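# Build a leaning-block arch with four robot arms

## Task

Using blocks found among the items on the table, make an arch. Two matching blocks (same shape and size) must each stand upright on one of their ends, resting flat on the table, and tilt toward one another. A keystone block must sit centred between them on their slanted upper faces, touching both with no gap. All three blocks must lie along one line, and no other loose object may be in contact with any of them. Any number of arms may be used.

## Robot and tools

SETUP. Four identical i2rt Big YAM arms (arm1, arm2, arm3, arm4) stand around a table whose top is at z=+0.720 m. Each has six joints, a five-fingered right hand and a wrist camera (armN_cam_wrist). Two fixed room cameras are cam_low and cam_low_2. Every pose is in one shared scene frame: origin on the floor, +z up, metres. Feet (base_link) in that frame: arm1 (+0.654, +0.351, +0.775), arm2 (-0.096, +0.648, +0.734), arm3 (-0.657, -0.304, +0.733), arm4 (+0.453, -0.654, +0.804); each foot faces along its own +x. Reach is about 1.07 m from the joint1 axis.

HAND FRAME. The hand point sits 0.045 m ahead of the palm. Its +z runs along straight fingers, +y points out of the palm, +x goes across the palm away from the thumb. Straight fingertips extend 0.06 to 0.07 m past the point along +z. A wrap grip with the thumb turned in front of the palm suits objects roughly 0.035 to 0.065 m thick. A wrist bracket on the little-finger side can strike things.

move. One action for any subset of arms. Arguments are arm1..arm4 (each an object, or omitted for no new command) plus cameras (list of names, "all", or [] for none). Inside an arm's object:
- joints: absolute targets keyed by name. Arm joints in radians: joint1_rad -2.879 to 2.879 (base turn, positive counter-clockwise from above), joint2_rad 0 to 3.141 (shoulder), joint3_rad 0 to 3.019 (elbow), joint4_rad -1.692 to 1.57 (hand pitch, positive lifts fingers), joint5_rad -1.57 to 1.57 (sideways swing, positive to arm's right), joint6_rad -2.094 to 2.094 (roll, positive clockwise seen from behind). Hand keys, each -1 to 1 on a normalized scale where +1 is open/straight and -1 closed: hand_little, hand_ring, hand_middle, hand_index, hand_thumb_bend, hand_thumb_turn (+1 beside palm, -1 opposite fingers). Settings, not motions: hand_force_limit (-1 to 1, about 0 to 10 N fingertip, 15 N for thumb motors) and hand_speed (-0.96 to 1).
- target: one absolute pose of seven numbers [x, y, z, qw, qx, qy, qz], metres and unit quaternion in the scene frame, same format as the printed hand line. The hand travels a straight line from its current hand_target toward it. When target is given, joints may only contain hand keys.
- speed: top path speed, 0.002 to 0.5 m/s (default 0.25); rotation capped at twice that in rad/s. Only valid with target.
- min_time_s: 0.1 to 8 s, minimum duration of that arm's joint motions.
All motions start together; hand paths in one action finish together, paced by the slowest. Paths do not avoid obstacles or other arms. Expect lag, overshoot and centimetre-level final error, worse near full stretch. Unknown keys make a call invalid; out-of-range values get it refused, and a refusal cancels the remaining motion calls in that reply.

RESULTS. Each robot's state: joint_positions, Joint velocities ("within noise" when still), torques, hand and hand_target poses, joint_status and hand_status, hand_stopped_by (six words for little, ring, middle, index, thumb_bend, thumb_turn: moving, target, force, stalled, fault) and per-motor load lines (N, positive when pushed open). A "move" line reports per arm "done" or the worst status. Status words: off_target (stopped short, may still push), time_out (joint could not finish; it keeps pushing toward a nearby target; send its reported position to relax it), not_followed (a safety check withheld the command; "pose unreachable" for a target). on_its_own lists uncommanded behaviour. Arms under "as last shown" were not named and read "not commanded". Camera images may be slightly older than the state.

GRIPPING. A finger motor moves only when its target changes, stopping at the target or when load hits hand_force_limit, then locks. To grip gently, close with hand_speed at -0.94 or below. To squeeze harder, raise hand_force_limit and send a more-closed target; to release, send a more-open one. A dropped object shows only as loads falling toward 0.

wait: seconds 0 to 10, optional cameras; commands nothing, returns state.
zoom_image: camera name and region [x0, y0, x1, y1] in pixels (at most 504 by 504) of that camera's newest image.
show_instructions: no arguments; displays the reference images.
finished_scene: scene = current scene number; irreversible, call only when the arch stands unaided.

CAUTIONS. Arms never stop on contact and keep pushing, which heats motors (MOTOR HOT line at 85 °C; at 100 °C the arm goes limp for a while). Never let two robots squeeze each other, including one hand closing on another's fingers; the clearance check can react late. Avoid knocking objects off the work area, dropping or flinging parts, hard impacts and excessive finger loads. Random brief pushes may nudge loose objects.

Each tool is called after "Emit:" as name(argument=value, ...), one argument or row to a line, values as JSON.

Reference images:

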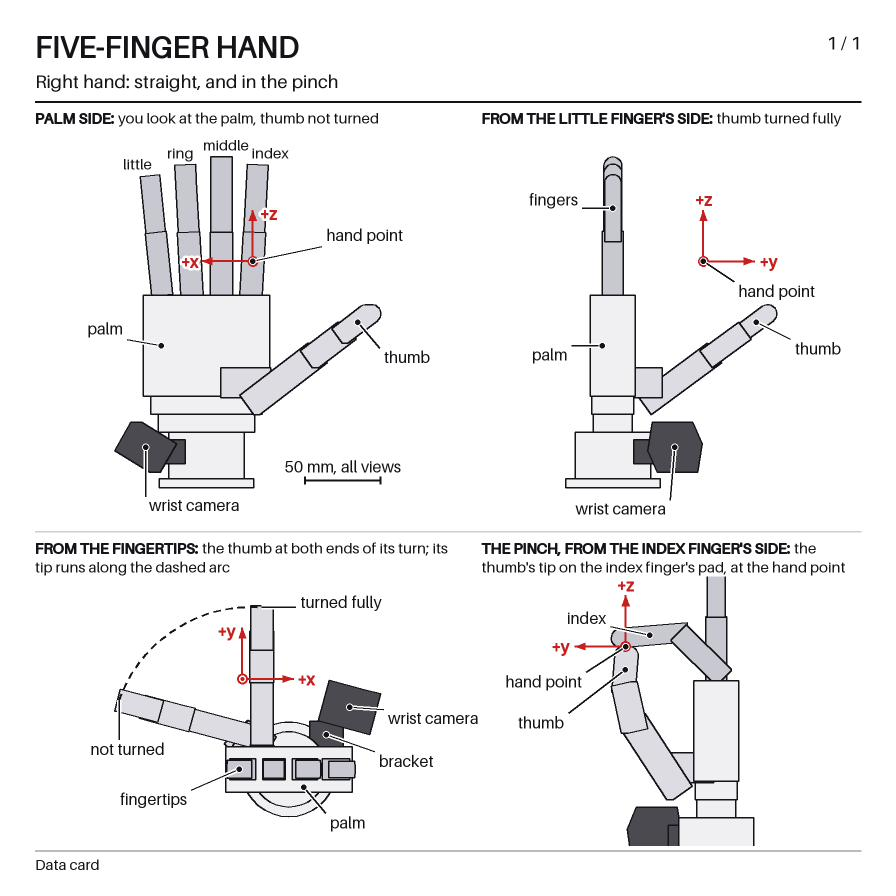

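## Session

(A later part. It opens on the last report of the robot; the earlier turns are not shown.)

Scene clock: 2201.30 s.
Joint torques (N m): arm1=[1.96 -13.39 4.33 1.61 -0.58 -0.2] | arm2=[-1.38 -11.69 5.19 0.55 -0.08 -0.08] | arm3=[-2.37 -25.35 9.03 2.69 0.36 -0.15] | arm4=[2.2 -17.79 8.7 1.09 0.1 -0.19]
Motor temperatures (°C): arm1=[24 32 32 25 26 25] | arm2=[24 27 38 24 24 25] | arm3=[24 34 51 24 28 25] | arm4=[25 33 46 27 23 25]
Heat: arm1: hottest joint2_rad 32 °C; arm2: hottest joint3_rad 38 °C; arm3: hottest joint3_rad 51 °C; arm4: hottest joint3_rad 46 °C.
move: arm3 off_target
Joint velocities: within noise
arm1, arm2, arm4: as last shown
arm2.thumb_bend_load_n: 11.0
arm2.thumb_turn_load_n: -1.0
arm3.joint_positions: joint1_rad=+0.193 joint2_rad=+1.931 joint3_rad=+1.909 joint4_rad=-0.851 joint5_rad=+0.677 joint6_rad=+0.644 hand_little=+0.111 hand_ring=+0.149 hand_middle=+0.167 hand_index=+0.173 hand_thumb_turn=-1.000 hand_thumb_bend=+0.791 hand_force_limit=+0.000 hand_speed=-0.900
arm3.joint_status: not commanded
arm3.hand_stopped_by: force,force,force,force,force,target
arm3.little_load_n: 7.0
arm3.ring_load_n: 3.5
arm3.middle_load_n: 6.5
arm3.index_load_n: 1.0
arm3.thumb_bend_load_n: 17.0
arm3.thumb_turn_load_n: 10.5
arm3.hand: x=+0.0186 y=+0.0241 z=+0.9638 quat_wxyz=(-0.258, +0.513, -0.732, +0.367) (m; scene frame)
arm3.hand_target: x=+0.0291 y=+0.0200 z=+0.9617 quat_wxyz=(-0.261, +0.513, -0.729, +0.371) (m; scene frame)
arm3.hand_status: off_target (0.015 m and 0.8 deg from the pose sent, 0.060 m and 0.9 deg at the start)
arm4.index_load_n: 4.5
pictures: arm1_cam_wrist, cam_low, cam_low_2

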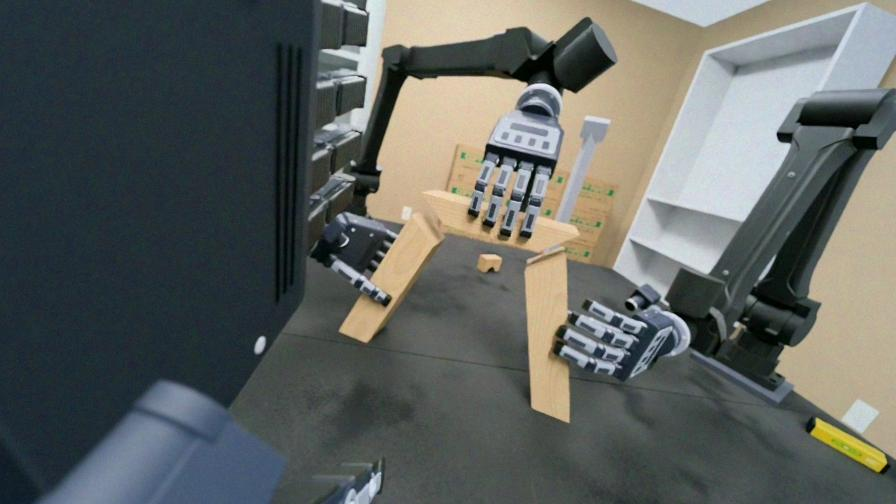

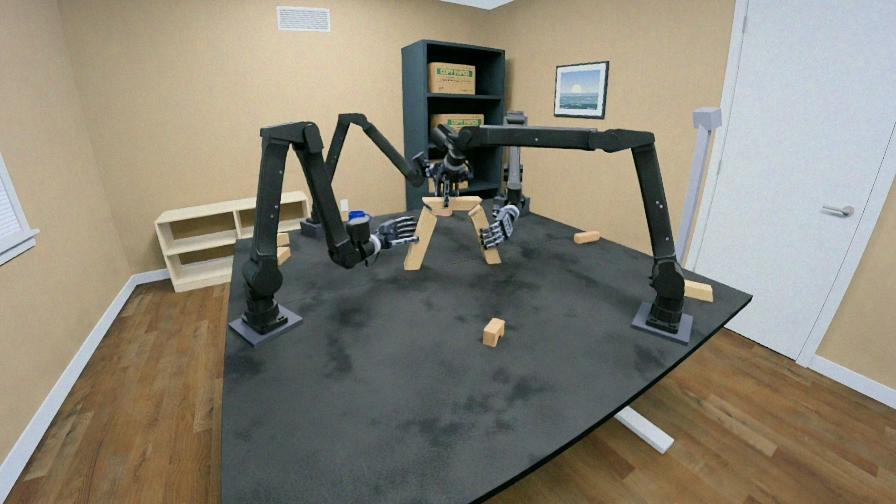

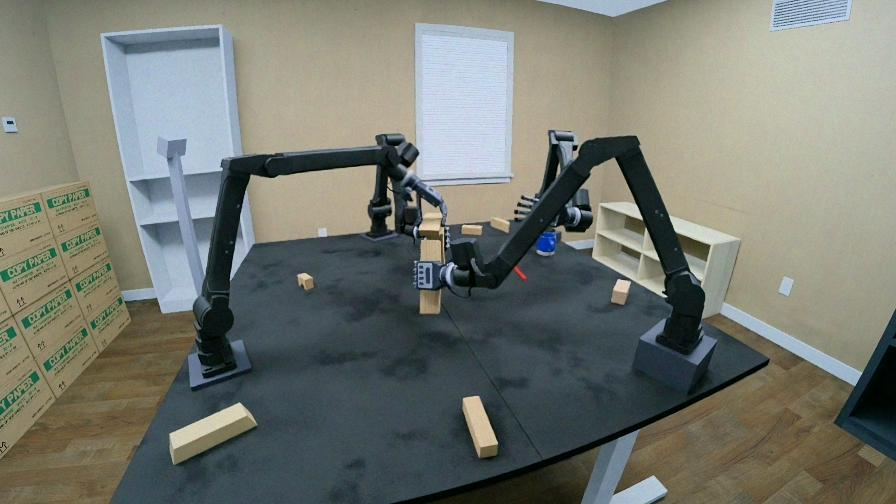

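Emit:
move(
  arm3={"target":[0.036,0.002,0.962,0.2604,-0.5110,0.7298,-0.3718],"speed":0.06},
  cameras=["arm1_cam_wrist","cam_low","cam_low_2"],
)

Emit:
zoom_image(
  camera="cam_low",
  region=[415, 170, 490, 235],
)

Emit:
zoom_image(
  camera="cam_low_2",
  region=[400, 200, 460, 260],
)

Scene clock: 2215.00 s.
Joint torques (N m): arm1=[2.08 -13.33 4.36 1.66 -0.57 -0.21] | arm2=[-1.2 -11.93 5.33 0.65 -0.09 -0.1] | arm3=[-2.26 -25.82 8.98 2.95 0.42 -0.27] | arm4=[2.14 -17.73 8.7 1.1 0.1 -0.19]
Motor temperatures (°C): arm1=[24 31 32 25 26 25] | arm2=[24 27 38 24 24 25] | arm3=[24 34 50 24 28 25] | arm4=[25 33 46 27 23 25]
Heat: arm1: hottest joint3_rad 32 °C; arm2: hottest joint3_rad 38 °C; arm3: hottest joint3_rad 50 °C; arm4: hottest joint3_rad 46 °C.
move: arm3 done
Joint velocities: within noise
arm1, arm2: as last shown
arm2.thumb_bend_load_n: 11.5
arm2.thumb_turn_load_n: -0.5
arm3.joint_positions: joint1_rad=+0.153 joint2_rad=+1.931 joint3_rad=+1.893 joint4_rad=-0.830 joint5_rad=+0.661 joint6_rad=+0.623 hand_little=+0.111 hand_ring=+0.149 hand_middle=+0.167 hand_index=+0.173 hand_thumb_turn=-1.000 hand_thumb_bend=+0.791 hand_force_limit=+0.000 hand_speed=-0.900
arm3.joint_status: not commanded
arm3.hand_stopped_by: force,force,force,force,force,target
arm3.little_load_n: 7.0
arm3.ring_load_n: 3.5
arm3.middle_load_n: 6.0
arm3.index_load_n: 1.5
arm3.thumb_bend_load_n: 17.5
arm3.thumb_turn_load_n: 10.5
arm3.hand: x=+0.0306 y=-0.0007 z=+0.9574 quat_wxyz=(-0.251, +0.509, -0.736, +0.368) (m; scene frame)
arm3.hand_target: x=+0.0377 y=-0.0015 z=+0.9622 quat_wxyz=(-0.260, +0.509, -0.731, +0.372) (m; scene frame)
arm3.hand_status: done (0.008 m and 1.4 deg from the pose sent, 0.028 m and 0.8 deg at the start)
arm4.joint_positions: joint1_rad=+0.578 joint2_rad=+2.097 joint3_rad=+1.137 joint4_rad=+0.763 joint5_rad=+0.260 joint6_rad=-1.240 hand_little=+0.108 hand_ring=+0.140 hand_middle=+0.158 hand_index=+0.159 hand_thumb_turn=-1.000 hand_thumb_bend=+0.787 hand_force_limit=+0.000 hand_speed=-0.900
arm4.joint_status: not commanded
arm4.hand_stopped_by: force,force,force,force,force,target
arm4.little_load_n: 0.5
arm4.ring_load_n: 3.5
arm4.middle_load_n: 7.5
arm4.index_load_n: 4.0
arm4.thumb_bend_load_n: 17.5
arm4.thumb_turn_load_n: 2.5
arm4.hand: x=-0.0505 y=-0.1238 z=+0.8132 quat_wxyz=(-0.600, +0.447, +0.632, +0.203) (m; scene frame)
arm4.hand_target: x=-0.0573 y=-0.1144 z=+0.8122 quat_wxyz=(-0.597, +0.443, +0.635, +0.210) (m; scene frame)
arm4.hand_status: not commanded
pictures: arm1_cam_wrist, cam_low, cam_low_2

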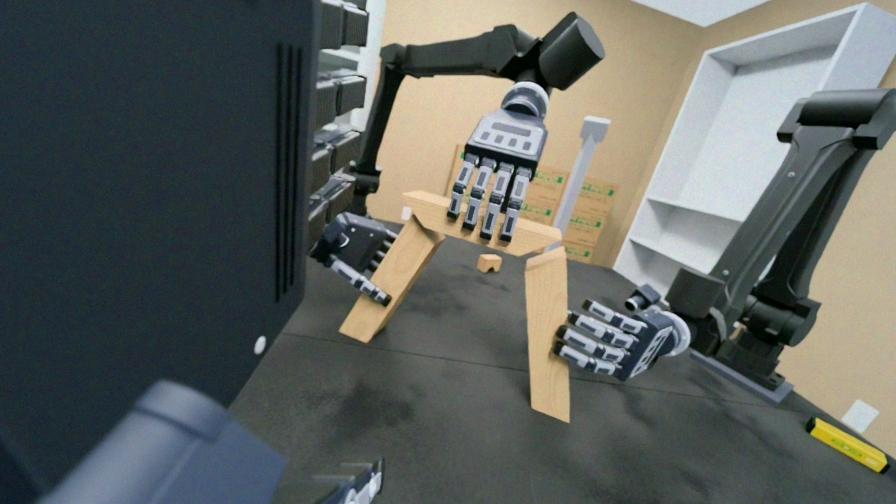

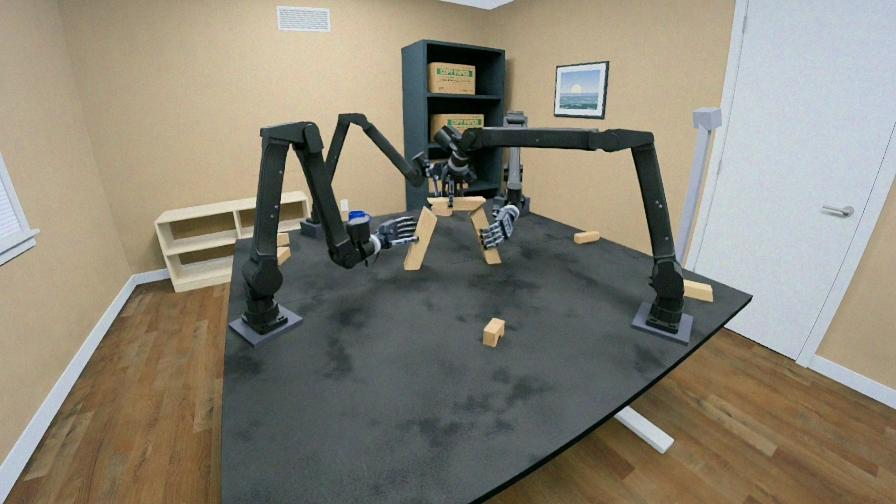

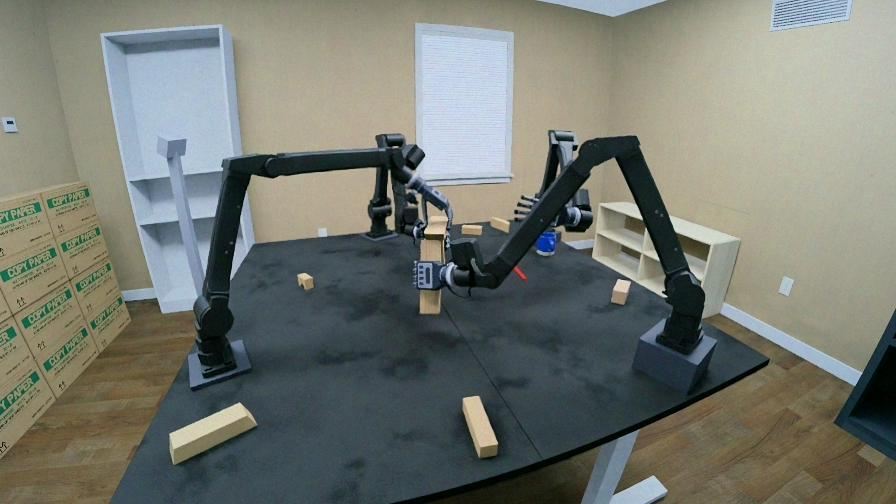

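Scaled by 6.720 from the camera's 896x504 image, which has a finer 1280x720 frame.

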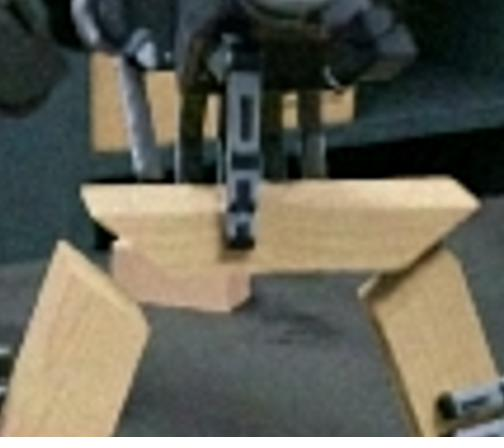

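Scaled by 8.400 from the camera's 896x504 image, which has a finer 1280x720 frame.

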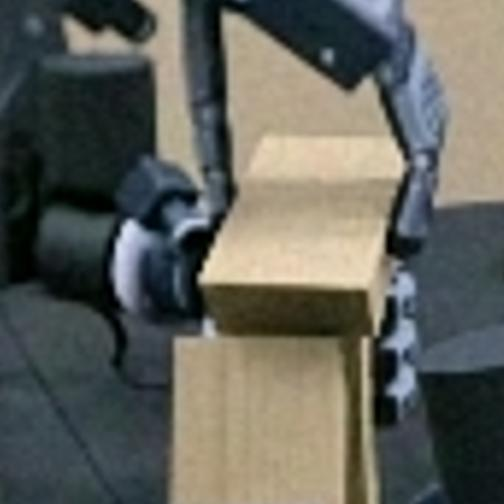

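Emit:
move(
  arm3={"target":[0.024,0.013,0.965,0.2653,-0.5206,0.7231,-0.3684],"speed":0.06},
  cameras=["arm1_cam_wrist","cam_low","cam_low_2"],
)

Emit:
zoom_image(
  camera="cam_low",
  region=[415, 170, 490, 235],
)

Emit:
zoom_image(
  camera="cam_low_2",
  region=[400, 200, 460, 260],
)

Scene clock: 2231.93 s.
Joint torques (N m): arm1=[2.02 -13.39 4.36 1.62 -0.58 -0.21] | arm2=[-0.67 -12.1 5.19 0.72 -0.06 -0.08] | arm3=[-0.5 -28.45 9.06 2.59 0.34 -0.22] | arm4=[2.2 -17.79 8.69 1.11 0.1 -0.2]
Motor temperatures (°C): arm1=[24 31 32 25 26 25] | arm2=[24 27 38 24 24 25] | arm3=[24 35 49 24 27 25] | arm4=[25 33 46 27 23 25]
Heat: arm1: hottest joint3_rad 32 °C; arm2: hottest joint3_rad 38 °C; arm3: hottest joint3_rad 49 °C; arm4: hottest joint3_rad 46 °C.
move: arm3 off_target
Joint velocities: within noise
arm1, arm2, arm4: as last shown
arm2.index_load_n: 2.5
arm2.thumb_turn_load_n: -1.0
arm3.joint_positions: joint1_rad=+0.161 joint2_rad=+1.931 joint3_rad=+1.867 joint4_rad=-0.824 joint5_rad=+0.658 joint6_rad=+0.617 hand_little=+0.111 hand_ring=+0.149 hand_middle=+0.167 hand_index=+0.173 hand_thumb_turn=-1.000 hand_thumb_bend=+0.791 hand_force_limit=+0.000 hand_speed=-0.900
arm3.joint_status: not commanded
arm3.hand_stopped_by: force,force,force,force,force,target
arm3.little_load_n: 7.0
arm3.ring_load_n: 3.0
arm3.middle_load_n: 6.5
arm3.index_load_n: 1.0
arm3.thumb_bend_load_n: 17.5
arm3.thumb_turn_load_n: 10.5
arm3.hand: x=+0.0235 y=+0.0024 z=+0.9443 quat_wxyz=(-0.243, +0.519, -0.733, +0.366) (m; scene frame)
arm3.hand_target: x=+0.0238 y=+0.0124 z=+0.9649 quat_wxyz=(-0.265, +0.520, -0.723, +0.369) (m; scene frame)
arm3.hand_status: off_target (0.023 m and 2.8 deg from the pose sent, 0.017 m and 2.6 deg at the start)
arm4.index_load_n: 4.5
pictures: arm1_cam_wrist, cam_low, cam_low_2

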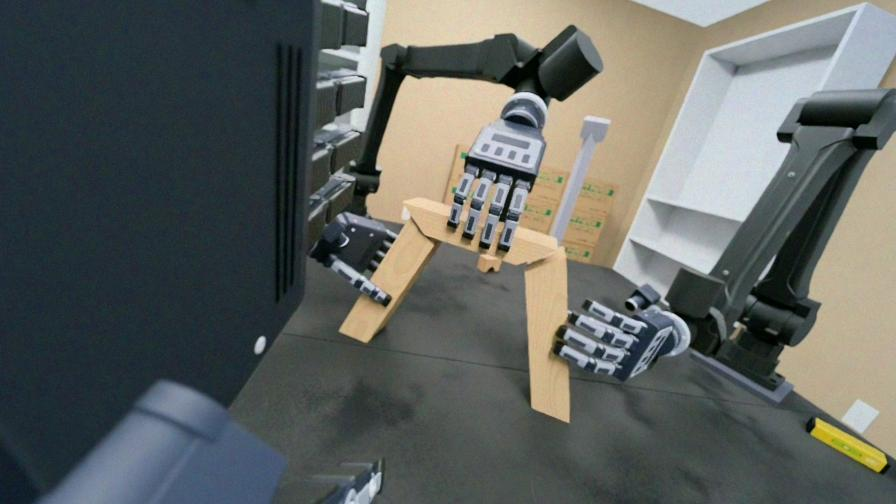

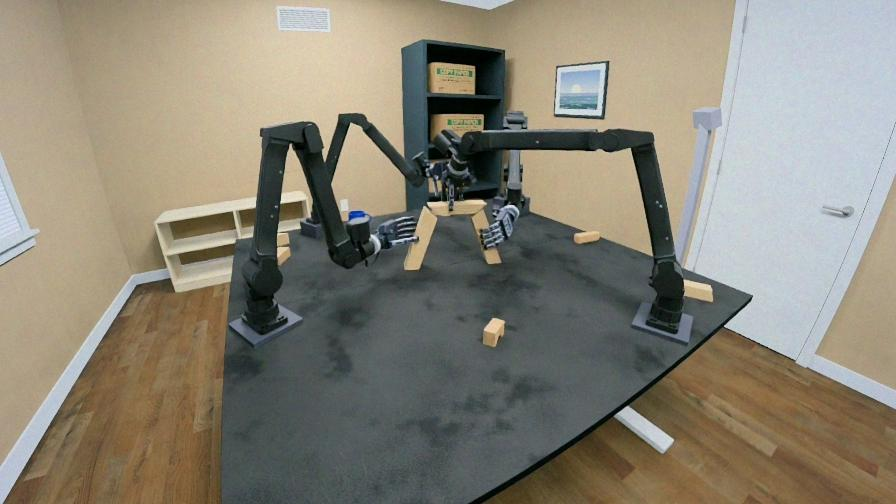

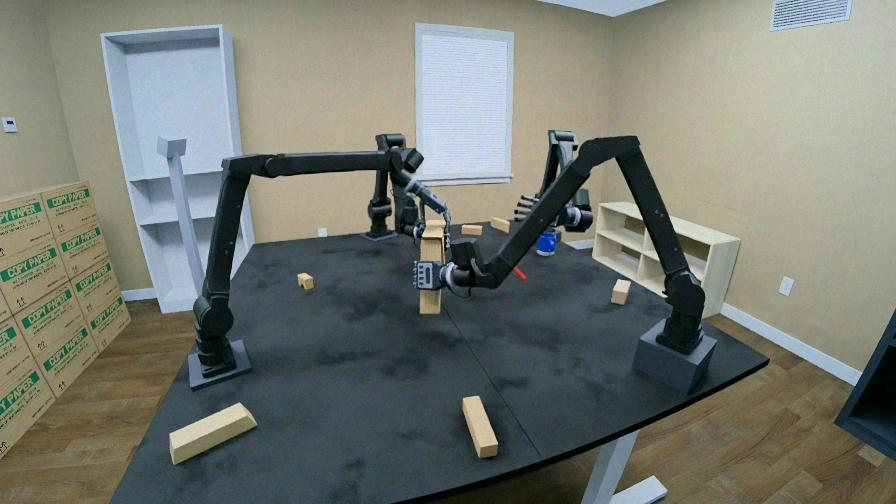

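Scaled by 6.720 from the camera's 896x504 image, which has a finer 1280x720 frame.

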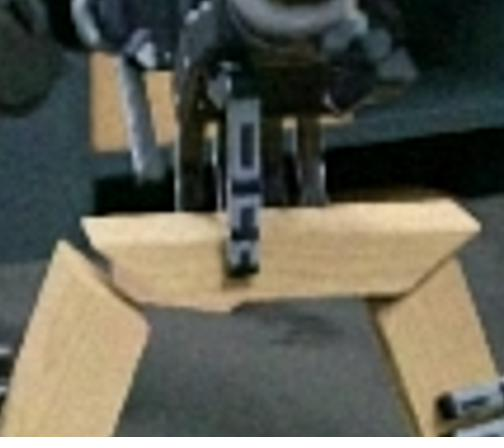

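Scaled by 8.400 from the camera's 896x504 image, which has a finer 1280x720 frame.

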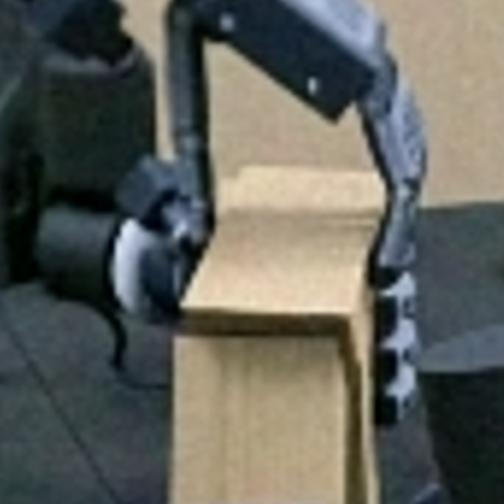

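Emit:
move(
  arm3={"target":[0.026,0.021,0.960,0.2653,-0.5206,0.7231,-0.3684],"speed":0.05},
  cameras=["cam_low","cam_low_2"],
)

Emit:
zoom_image(
  camera="cam_low",
  region=[415, 170, 490, 235],
)

Emit:
zoom_image(
  camera="cam_low_2",
  region=[400, 200, 460, 260],
)

Scene clock: 2245.27 s.
Joint torques (N m): arm1=[2.08 -13.33 4.31 1.62 -0.57 -0.21] | arm2=[-0.85 -11.52 5.27 0.72 -0.05 -0.08] | arm3=[-1.85 -27.81 10.06 2.76 0.56 -0.17] | arm4=[2.2 -17.79 8.69 1.11 0.09 -0.19]
Motor temperatures (°C): arm1=[24 31 32 25 26 25] | arm2=[24 27 38 24 24 25] | arm3=[24 36 46 24 27 25] | arm4=[25 33 46 27 23 25]
Heat: arm1: hottest joint3_rad 32 °C; arm2: hottest joint3_rad 38 °C; arm3: hottest joint3_rad 46 °C; arm4: hottest joint3_rad 46 °C.
move: arm3 off_target
Joint velocities: within noise
arm1, arm2, arm4: as last shown
arm1.little_load_n: -0.5
arm2.index_load_n: 3.0
arm2.thumb_bend_load_n: 11.0
arm2.thumb_turn_load_n: -0.5
arm3.joint_positions: joint1_rad=+0.173 joint2_rad=+1.931 joint3_rad=+1.867 joint4_rad=-0.824 joint5_rad=+0.658 joint6_rad=+0.617 hand_little=+0.111 hand_ring=+0.149 hand_middle=+0.167 hand_index=+0.173 hand_thumb_turn=-1.000 hand_thumb_bend=+0.791 hand_force_limit=+0.000 hand_speed=-0.900
arm3.joint_status: not commanded
arm3.hand_stopped_by: force,force,force,force,force,target
arm3.little_load_n: 7.0
arm3.ring_load_n: 3.5
arm3.middle_load_n: 6.0
arm3.index_load_n: 1.5
arm3.thumb_bend_load_n: 17.5
arm3.thumb_turn_load_n: 10.5
arm3.hand: x=+0.0197 y=+0.0107 z=+0.9443 quat_wxyz=(-0.245, +0.523, -0.730, +0.364) (m; scene frame)
arm3.hand_target: x=+0.0247 y=+0.0227 z=+0.9600 quat_wxyz=(-0.266, +0.522, -0.722, +0.368) (m; scene frame)
arm3.hand_status: off_target (0.020 m and 2.5 deg from the pose sent, 0.024 m and 2.8 deg at the start)
arm4.middle_load_n: 7.0
pictures: cam_low, cam_low_2

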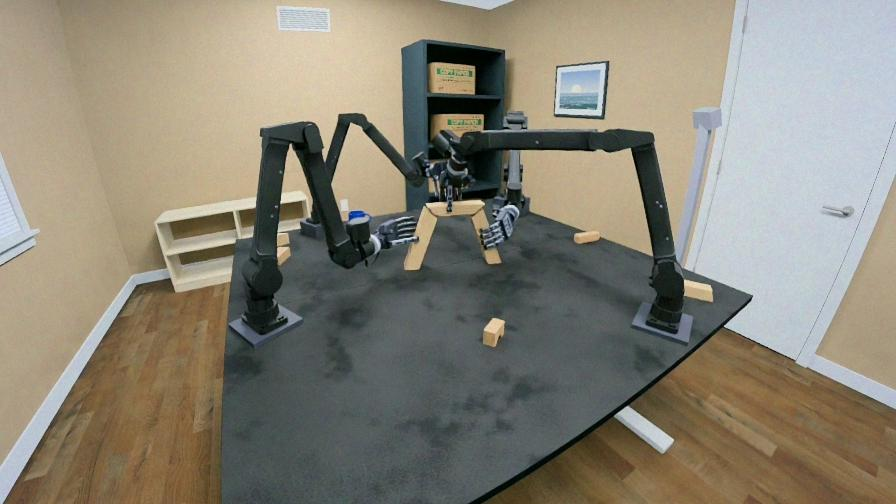

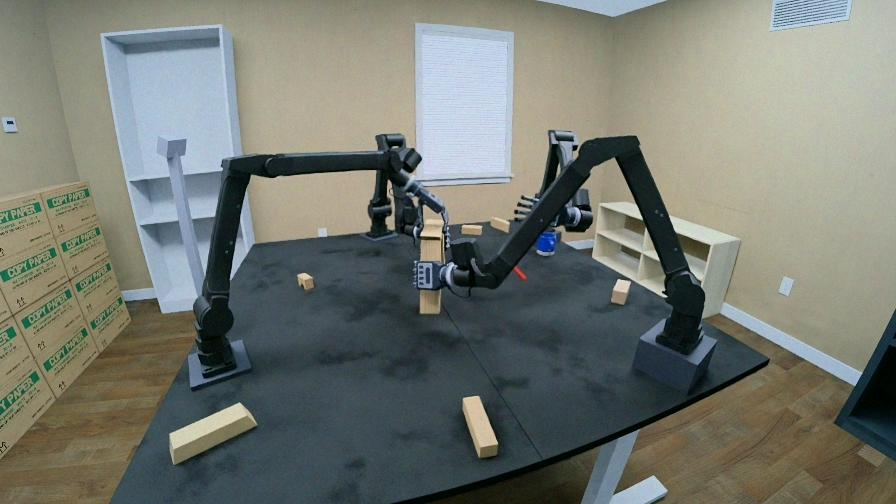

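Scaled by 6.720 from the camera's 896x504 image, which has a finer 1280x720 frame.

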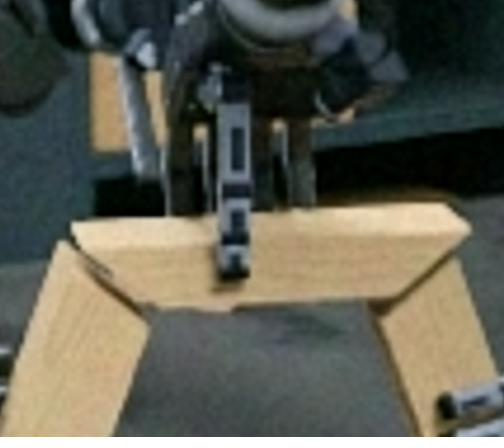

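Scaled by 8.400 from the camera's 896x504 image, which has a finer 1280x720 frame.

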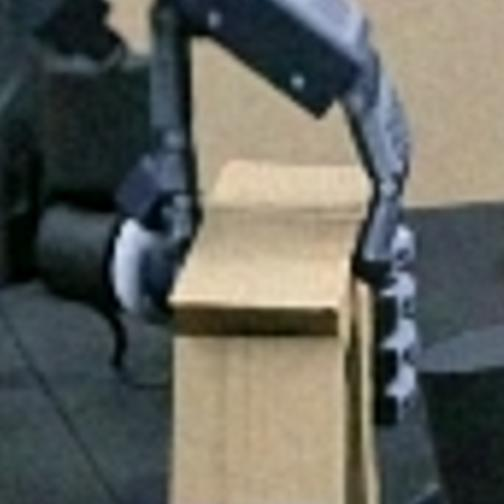

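Emit:
move(
  arm3={"target":[0.028,0.021,0.946,0.2653,-0.5206,0.7231,-0.3684],"speed":0.04},
  cameras=["arm1_cam_wrist","cam_low","cam_low_2"],
)

Emit:
zoom_image(
  camera="cam_low",
  region=[415, 180, 490, 245],
)

Emit:
zoom_image(
  camera="arm1_cam_wrist",
  region=[380, 150, 600, 310],
)

Scene clock: 2257.83 s.
Joint torques (N m): arm1=[2.08 -13.39 4.4 1.62 -0.57 -0.21] | arm2=[-0.97 -11.81 5.31 0.65 -0.09 -0.07] | arm3=[-1.55 -25.7 8.81 2.77 0.52 -0.17] | arm4=[2.26 -17.79 8.7 1.13 0.1 -0.19]
Motor temperatures (°C): arm1=[24 31 31 25 26 25] | arm2=[24 27 38 24 24 25] | arm3=[24 36 46 24 27 25] | arm4=[25 33 46 27 23 25]
Heat: arm1: hottest joint2_rad 31 °C; arm2: hottest joint3_rad 38 °C; arm3: hottest joint3_rad 46 °C; arm4: hottest joint3_rad 46 °C.
move: arm3 done
Joint velocities: within noise
arm1, arm4: as last shown
arm1.little_load_n: 0.0
arm2.joint_positions: joint1_rad=-0.148 joint2_rad=+1.855 joint3_rad=+0.513 joint4_rad=+1.424 joint5_rad=-0.275 joint6_rad=-1.636 hand_little=+0.119 hand_ring=+0.164 hand_middle=+0.177 hand_index=+0.175 hand_thumb_turn=-1.000 hand_thumb_bend=+0.791 hand_force_limit=+0.000 hand_speed=-0.900
arm2.joint_status: not commanded
arm2.hand_stopped_by: force,force,force,force,force,target
arm2.little_load_n: 0.0
arm2.ring_load_n: 0.0
arm2.middle_load_n: 9.5
arm2.index_load_n: 2.5
arm2.thumb_bend_load_n: 11.5
arm2.thumb_turn_load_n: -0.5
arm2.hand: x=+0.0699 y=+0.1138 z=+0.8321 quat_wxyz=(+0.374, +0.612, -0.293, +0.632) (m; scene frame)
arm2.hand_target: x=+0.0828 y=+0.1055 z=+0.8497 quat_wxyz=(+0.376, +0.606, -0.280, +0.643) (m; scene frame)
arm2.hand_status: not commanded
arm3.joint_positions: joint1_rad=+0.178 joint2_rad=+1.931 joint3_rad=+1.858 joint4_rad=-0.793 joint5_rad=+0.658 joint6_rad=+0.617 hand_little=+0.111 hand_ring=+0.149 hand_middle=+0.167 hand_index=+0.173 hand_thumb_turn=-1.000 hand_thumb_bend=+0.791 hand_force_limit=+0.000 hand_speed=-0.900
arm3.joint_status: not commanded
arm3.hand_stopped_by: force,force,force,force,force,target
arm3.little_load_n: 7.0
arm3.ring_load_n: 3.0
arm3.middle_load_n: 6.5
arm3.index_load_n: 1.5
arm3.thumb_bend_load_n: 17.0
arm3.thumb_turn_load_n: 10.5
arm3.hand: x=+0.0222 y=+0.0162 z=+0.9439 quat_wxyz=(-0.256, +0.520, -0.729, +0.365) (m; scene frame)
arm3.hand_target: x=+0.0266 y=+0.0234 z=+0.9460 quat_wxyz=(-0.266, +0.522, -0.722, +0.368) (m; scene frame)
arm3.hand_status: done (0.008 m and 1.3 deg from the pose sent, 0.013 m and 2.5 deg at the start)
arm4.middle_load_n: 7.5
pictures: arm1_cam_wrist, cam_low, cam_low_2

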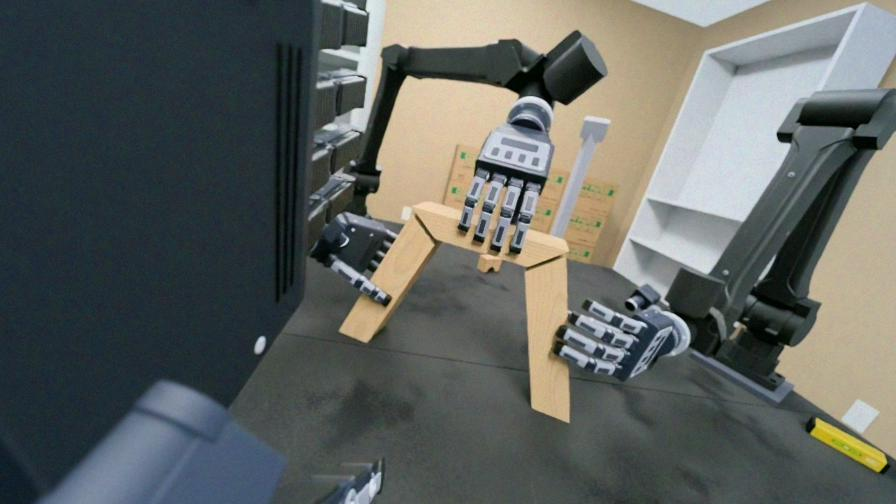

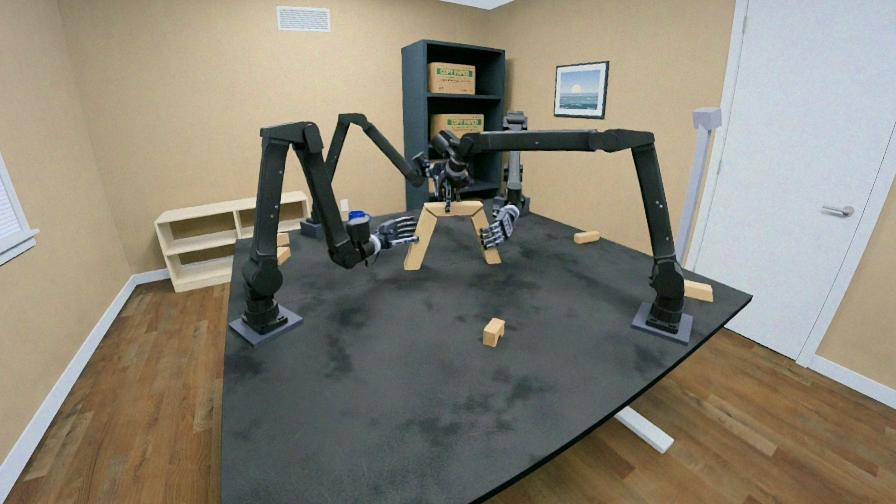

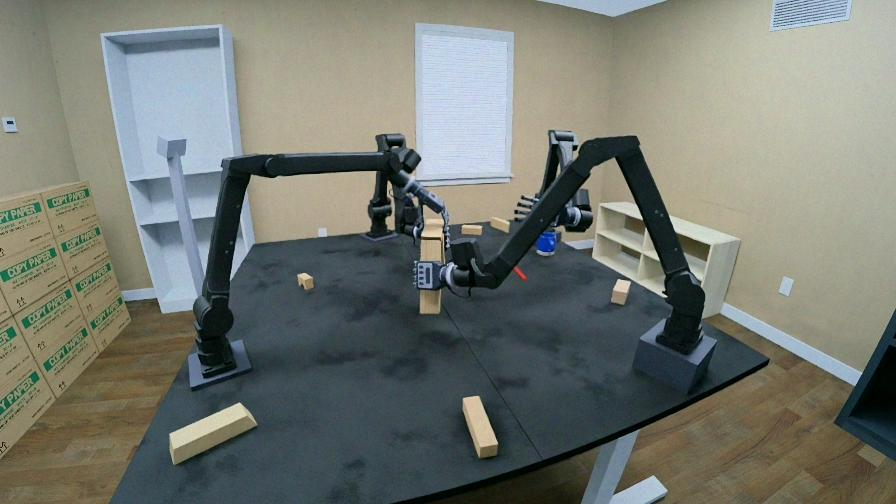

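Scaled by 6.720 from the camera's 896x504 image, which has a finer 1280x720 frame.

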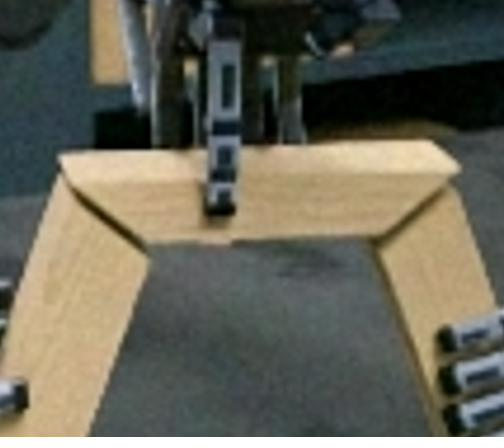

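Scaled by 2.291 from the camera's 896x504 image, which has a finer 1280x720 frame.

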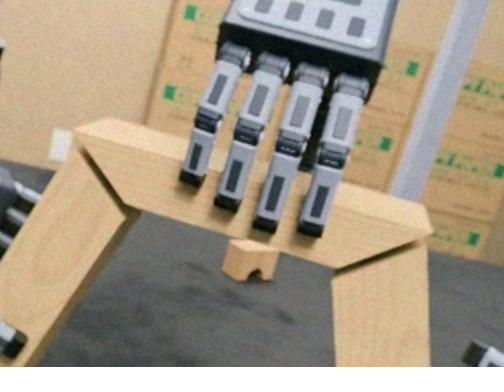

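Emit:
move(
  arm3={"target":[0.028,0.021,0.934,0.2653,-0.5206,0.7231,-0.3684],"speed":0.03},
  cameras=["arm1_cam_wrist","cam_low","cam_low_2"],
)

Emit:
zoom_image(
  camera="cam_low",
  region=[415, 180, 490, 245],
)

Emit:
zoom_image(
  camera="arm1_cam_wrist",
  region=[380, 150, 600, 310],
)

Scene clock: 2264.13 s.
Joint torques (N m): arm1=[2.14 -13.39 4.33 1.63 -0.58 -0.21] | arm2=[-0.73 -11.87 5.18 0.8 -0.08 -0.08] | arm3=[-1.85 -25.7 8.83 2.81 0.5 -0.19] | arm4=[2.2 -17.79 8.7 1.11 0.1 -0.19]
Motor temperatures (°C): arm1=[24 31 31 25 26 25] | arm2=[24 27 38 24 24 25] | arm3=[24 36 46 24 27 25] | arm4=[25 33 46 27 23 25]
Heat: arm1: hottest joint2_rad 31 °C; arm2: hottest joint3_rad 38 °C; arm3: hottest joint3_rad 46 °C; arm4: hottest joint3_rad 46 °C.
move: arm3 done
Joint velocities: within noise
arm1, arm2, arm4: as last shown
arm1.index_load_n: -0.5
arm2.index_load_n: 3.0
arm3.joint_positions: joint1_rad=+0.176 joint2_rad=+1.931 joint3_rad=+1.832 joint4_rad=-0.761 joint5_rad=+0.658 joint6_rad=+0.617 hand_little=+0.111 hand_ring=+0.149 hand_middle=+0.167 hand_index=+0.173 hand_thumb_turn=-1.000 hand_thumb_bend=+0.791 hand_force_limit=+0.000 hand_speed=-0.900
arm3.joint_status: not commanded
arm3.hand_stopped_by: force,force,force,force,force,target
arm3.little_load_n: 7.0
arm3.ring_load_n: 3.0
arm3.middle_load_n: 6.5
arm3.index_load_n: 1.5
arm3.thumb_bend_load_n: 17.0
arm3.thumb_turn_load_n: 10.5
arm3.hand: x=+0.0231 y=+0.0154 z=+0.9349 quat_wxyz=(-0.258, +0.518, -0.729, +0.365) (m; scene frame)
arm3.hand_target: x=+0.0283 y=+0.0199 z=+0.9338 quat_wxyz=(-0.265, +0.520, -0.724, +0.369) (m; scene frame)
arm3.hand_status: done (0.008 m and 1.1 deg from the pose sent, 0.012 m and 1.3 deg at the start)
arm4.ring_load_n: 3.0
arm4.thumb_bend_load_n: 17.0
pictures: arm1_cam_wrist, cam_low, cam_low_2

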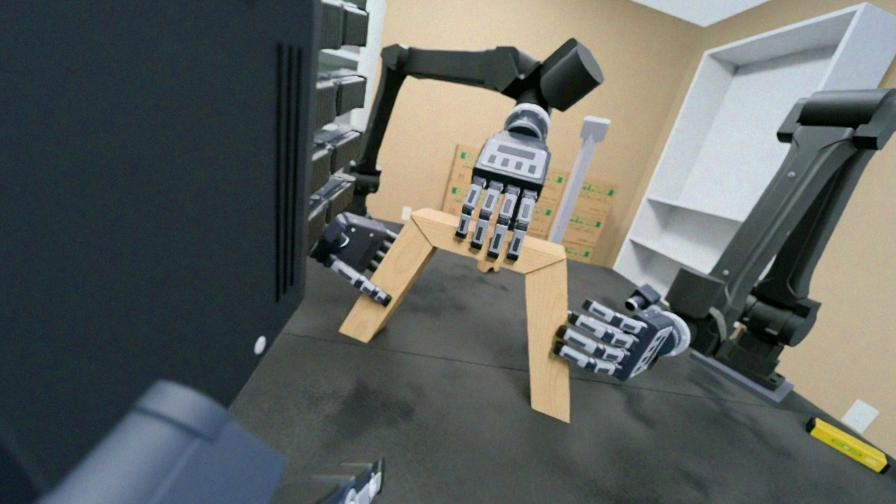

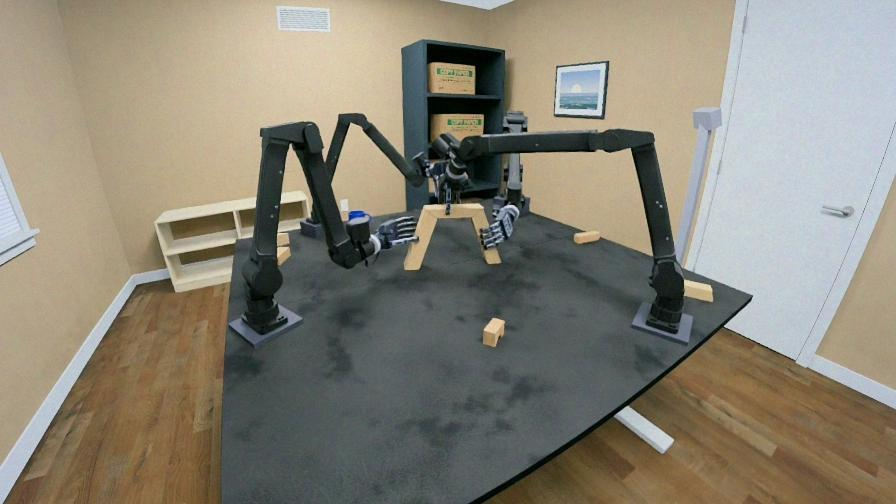

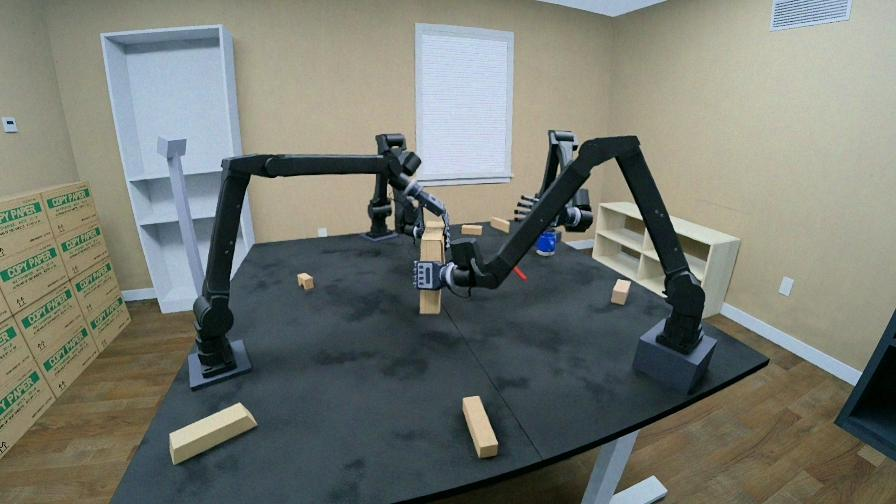

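Scaled by 6.720 from the camera's 896x504 image, which has a finer 1280x720 frame.

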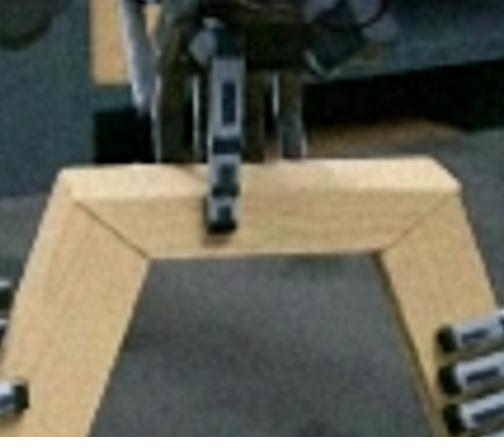

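Scaled by 2.291 from the camera's 896x504 image, which has a finer 1280x720 frame.

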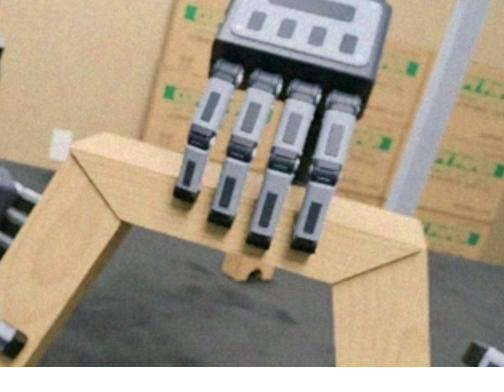

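Emit:
zoom_image(
  camera="cam_low_2",
  region=[400, 205, 460, 265],
)

Scaled by 8.400 from the camera's 896x504 image, which has a finer 1280x720 frame.

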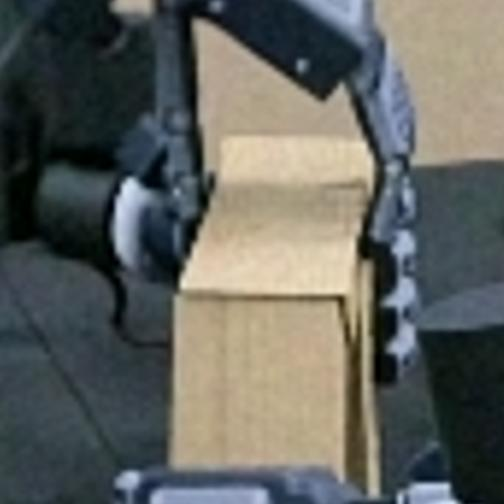

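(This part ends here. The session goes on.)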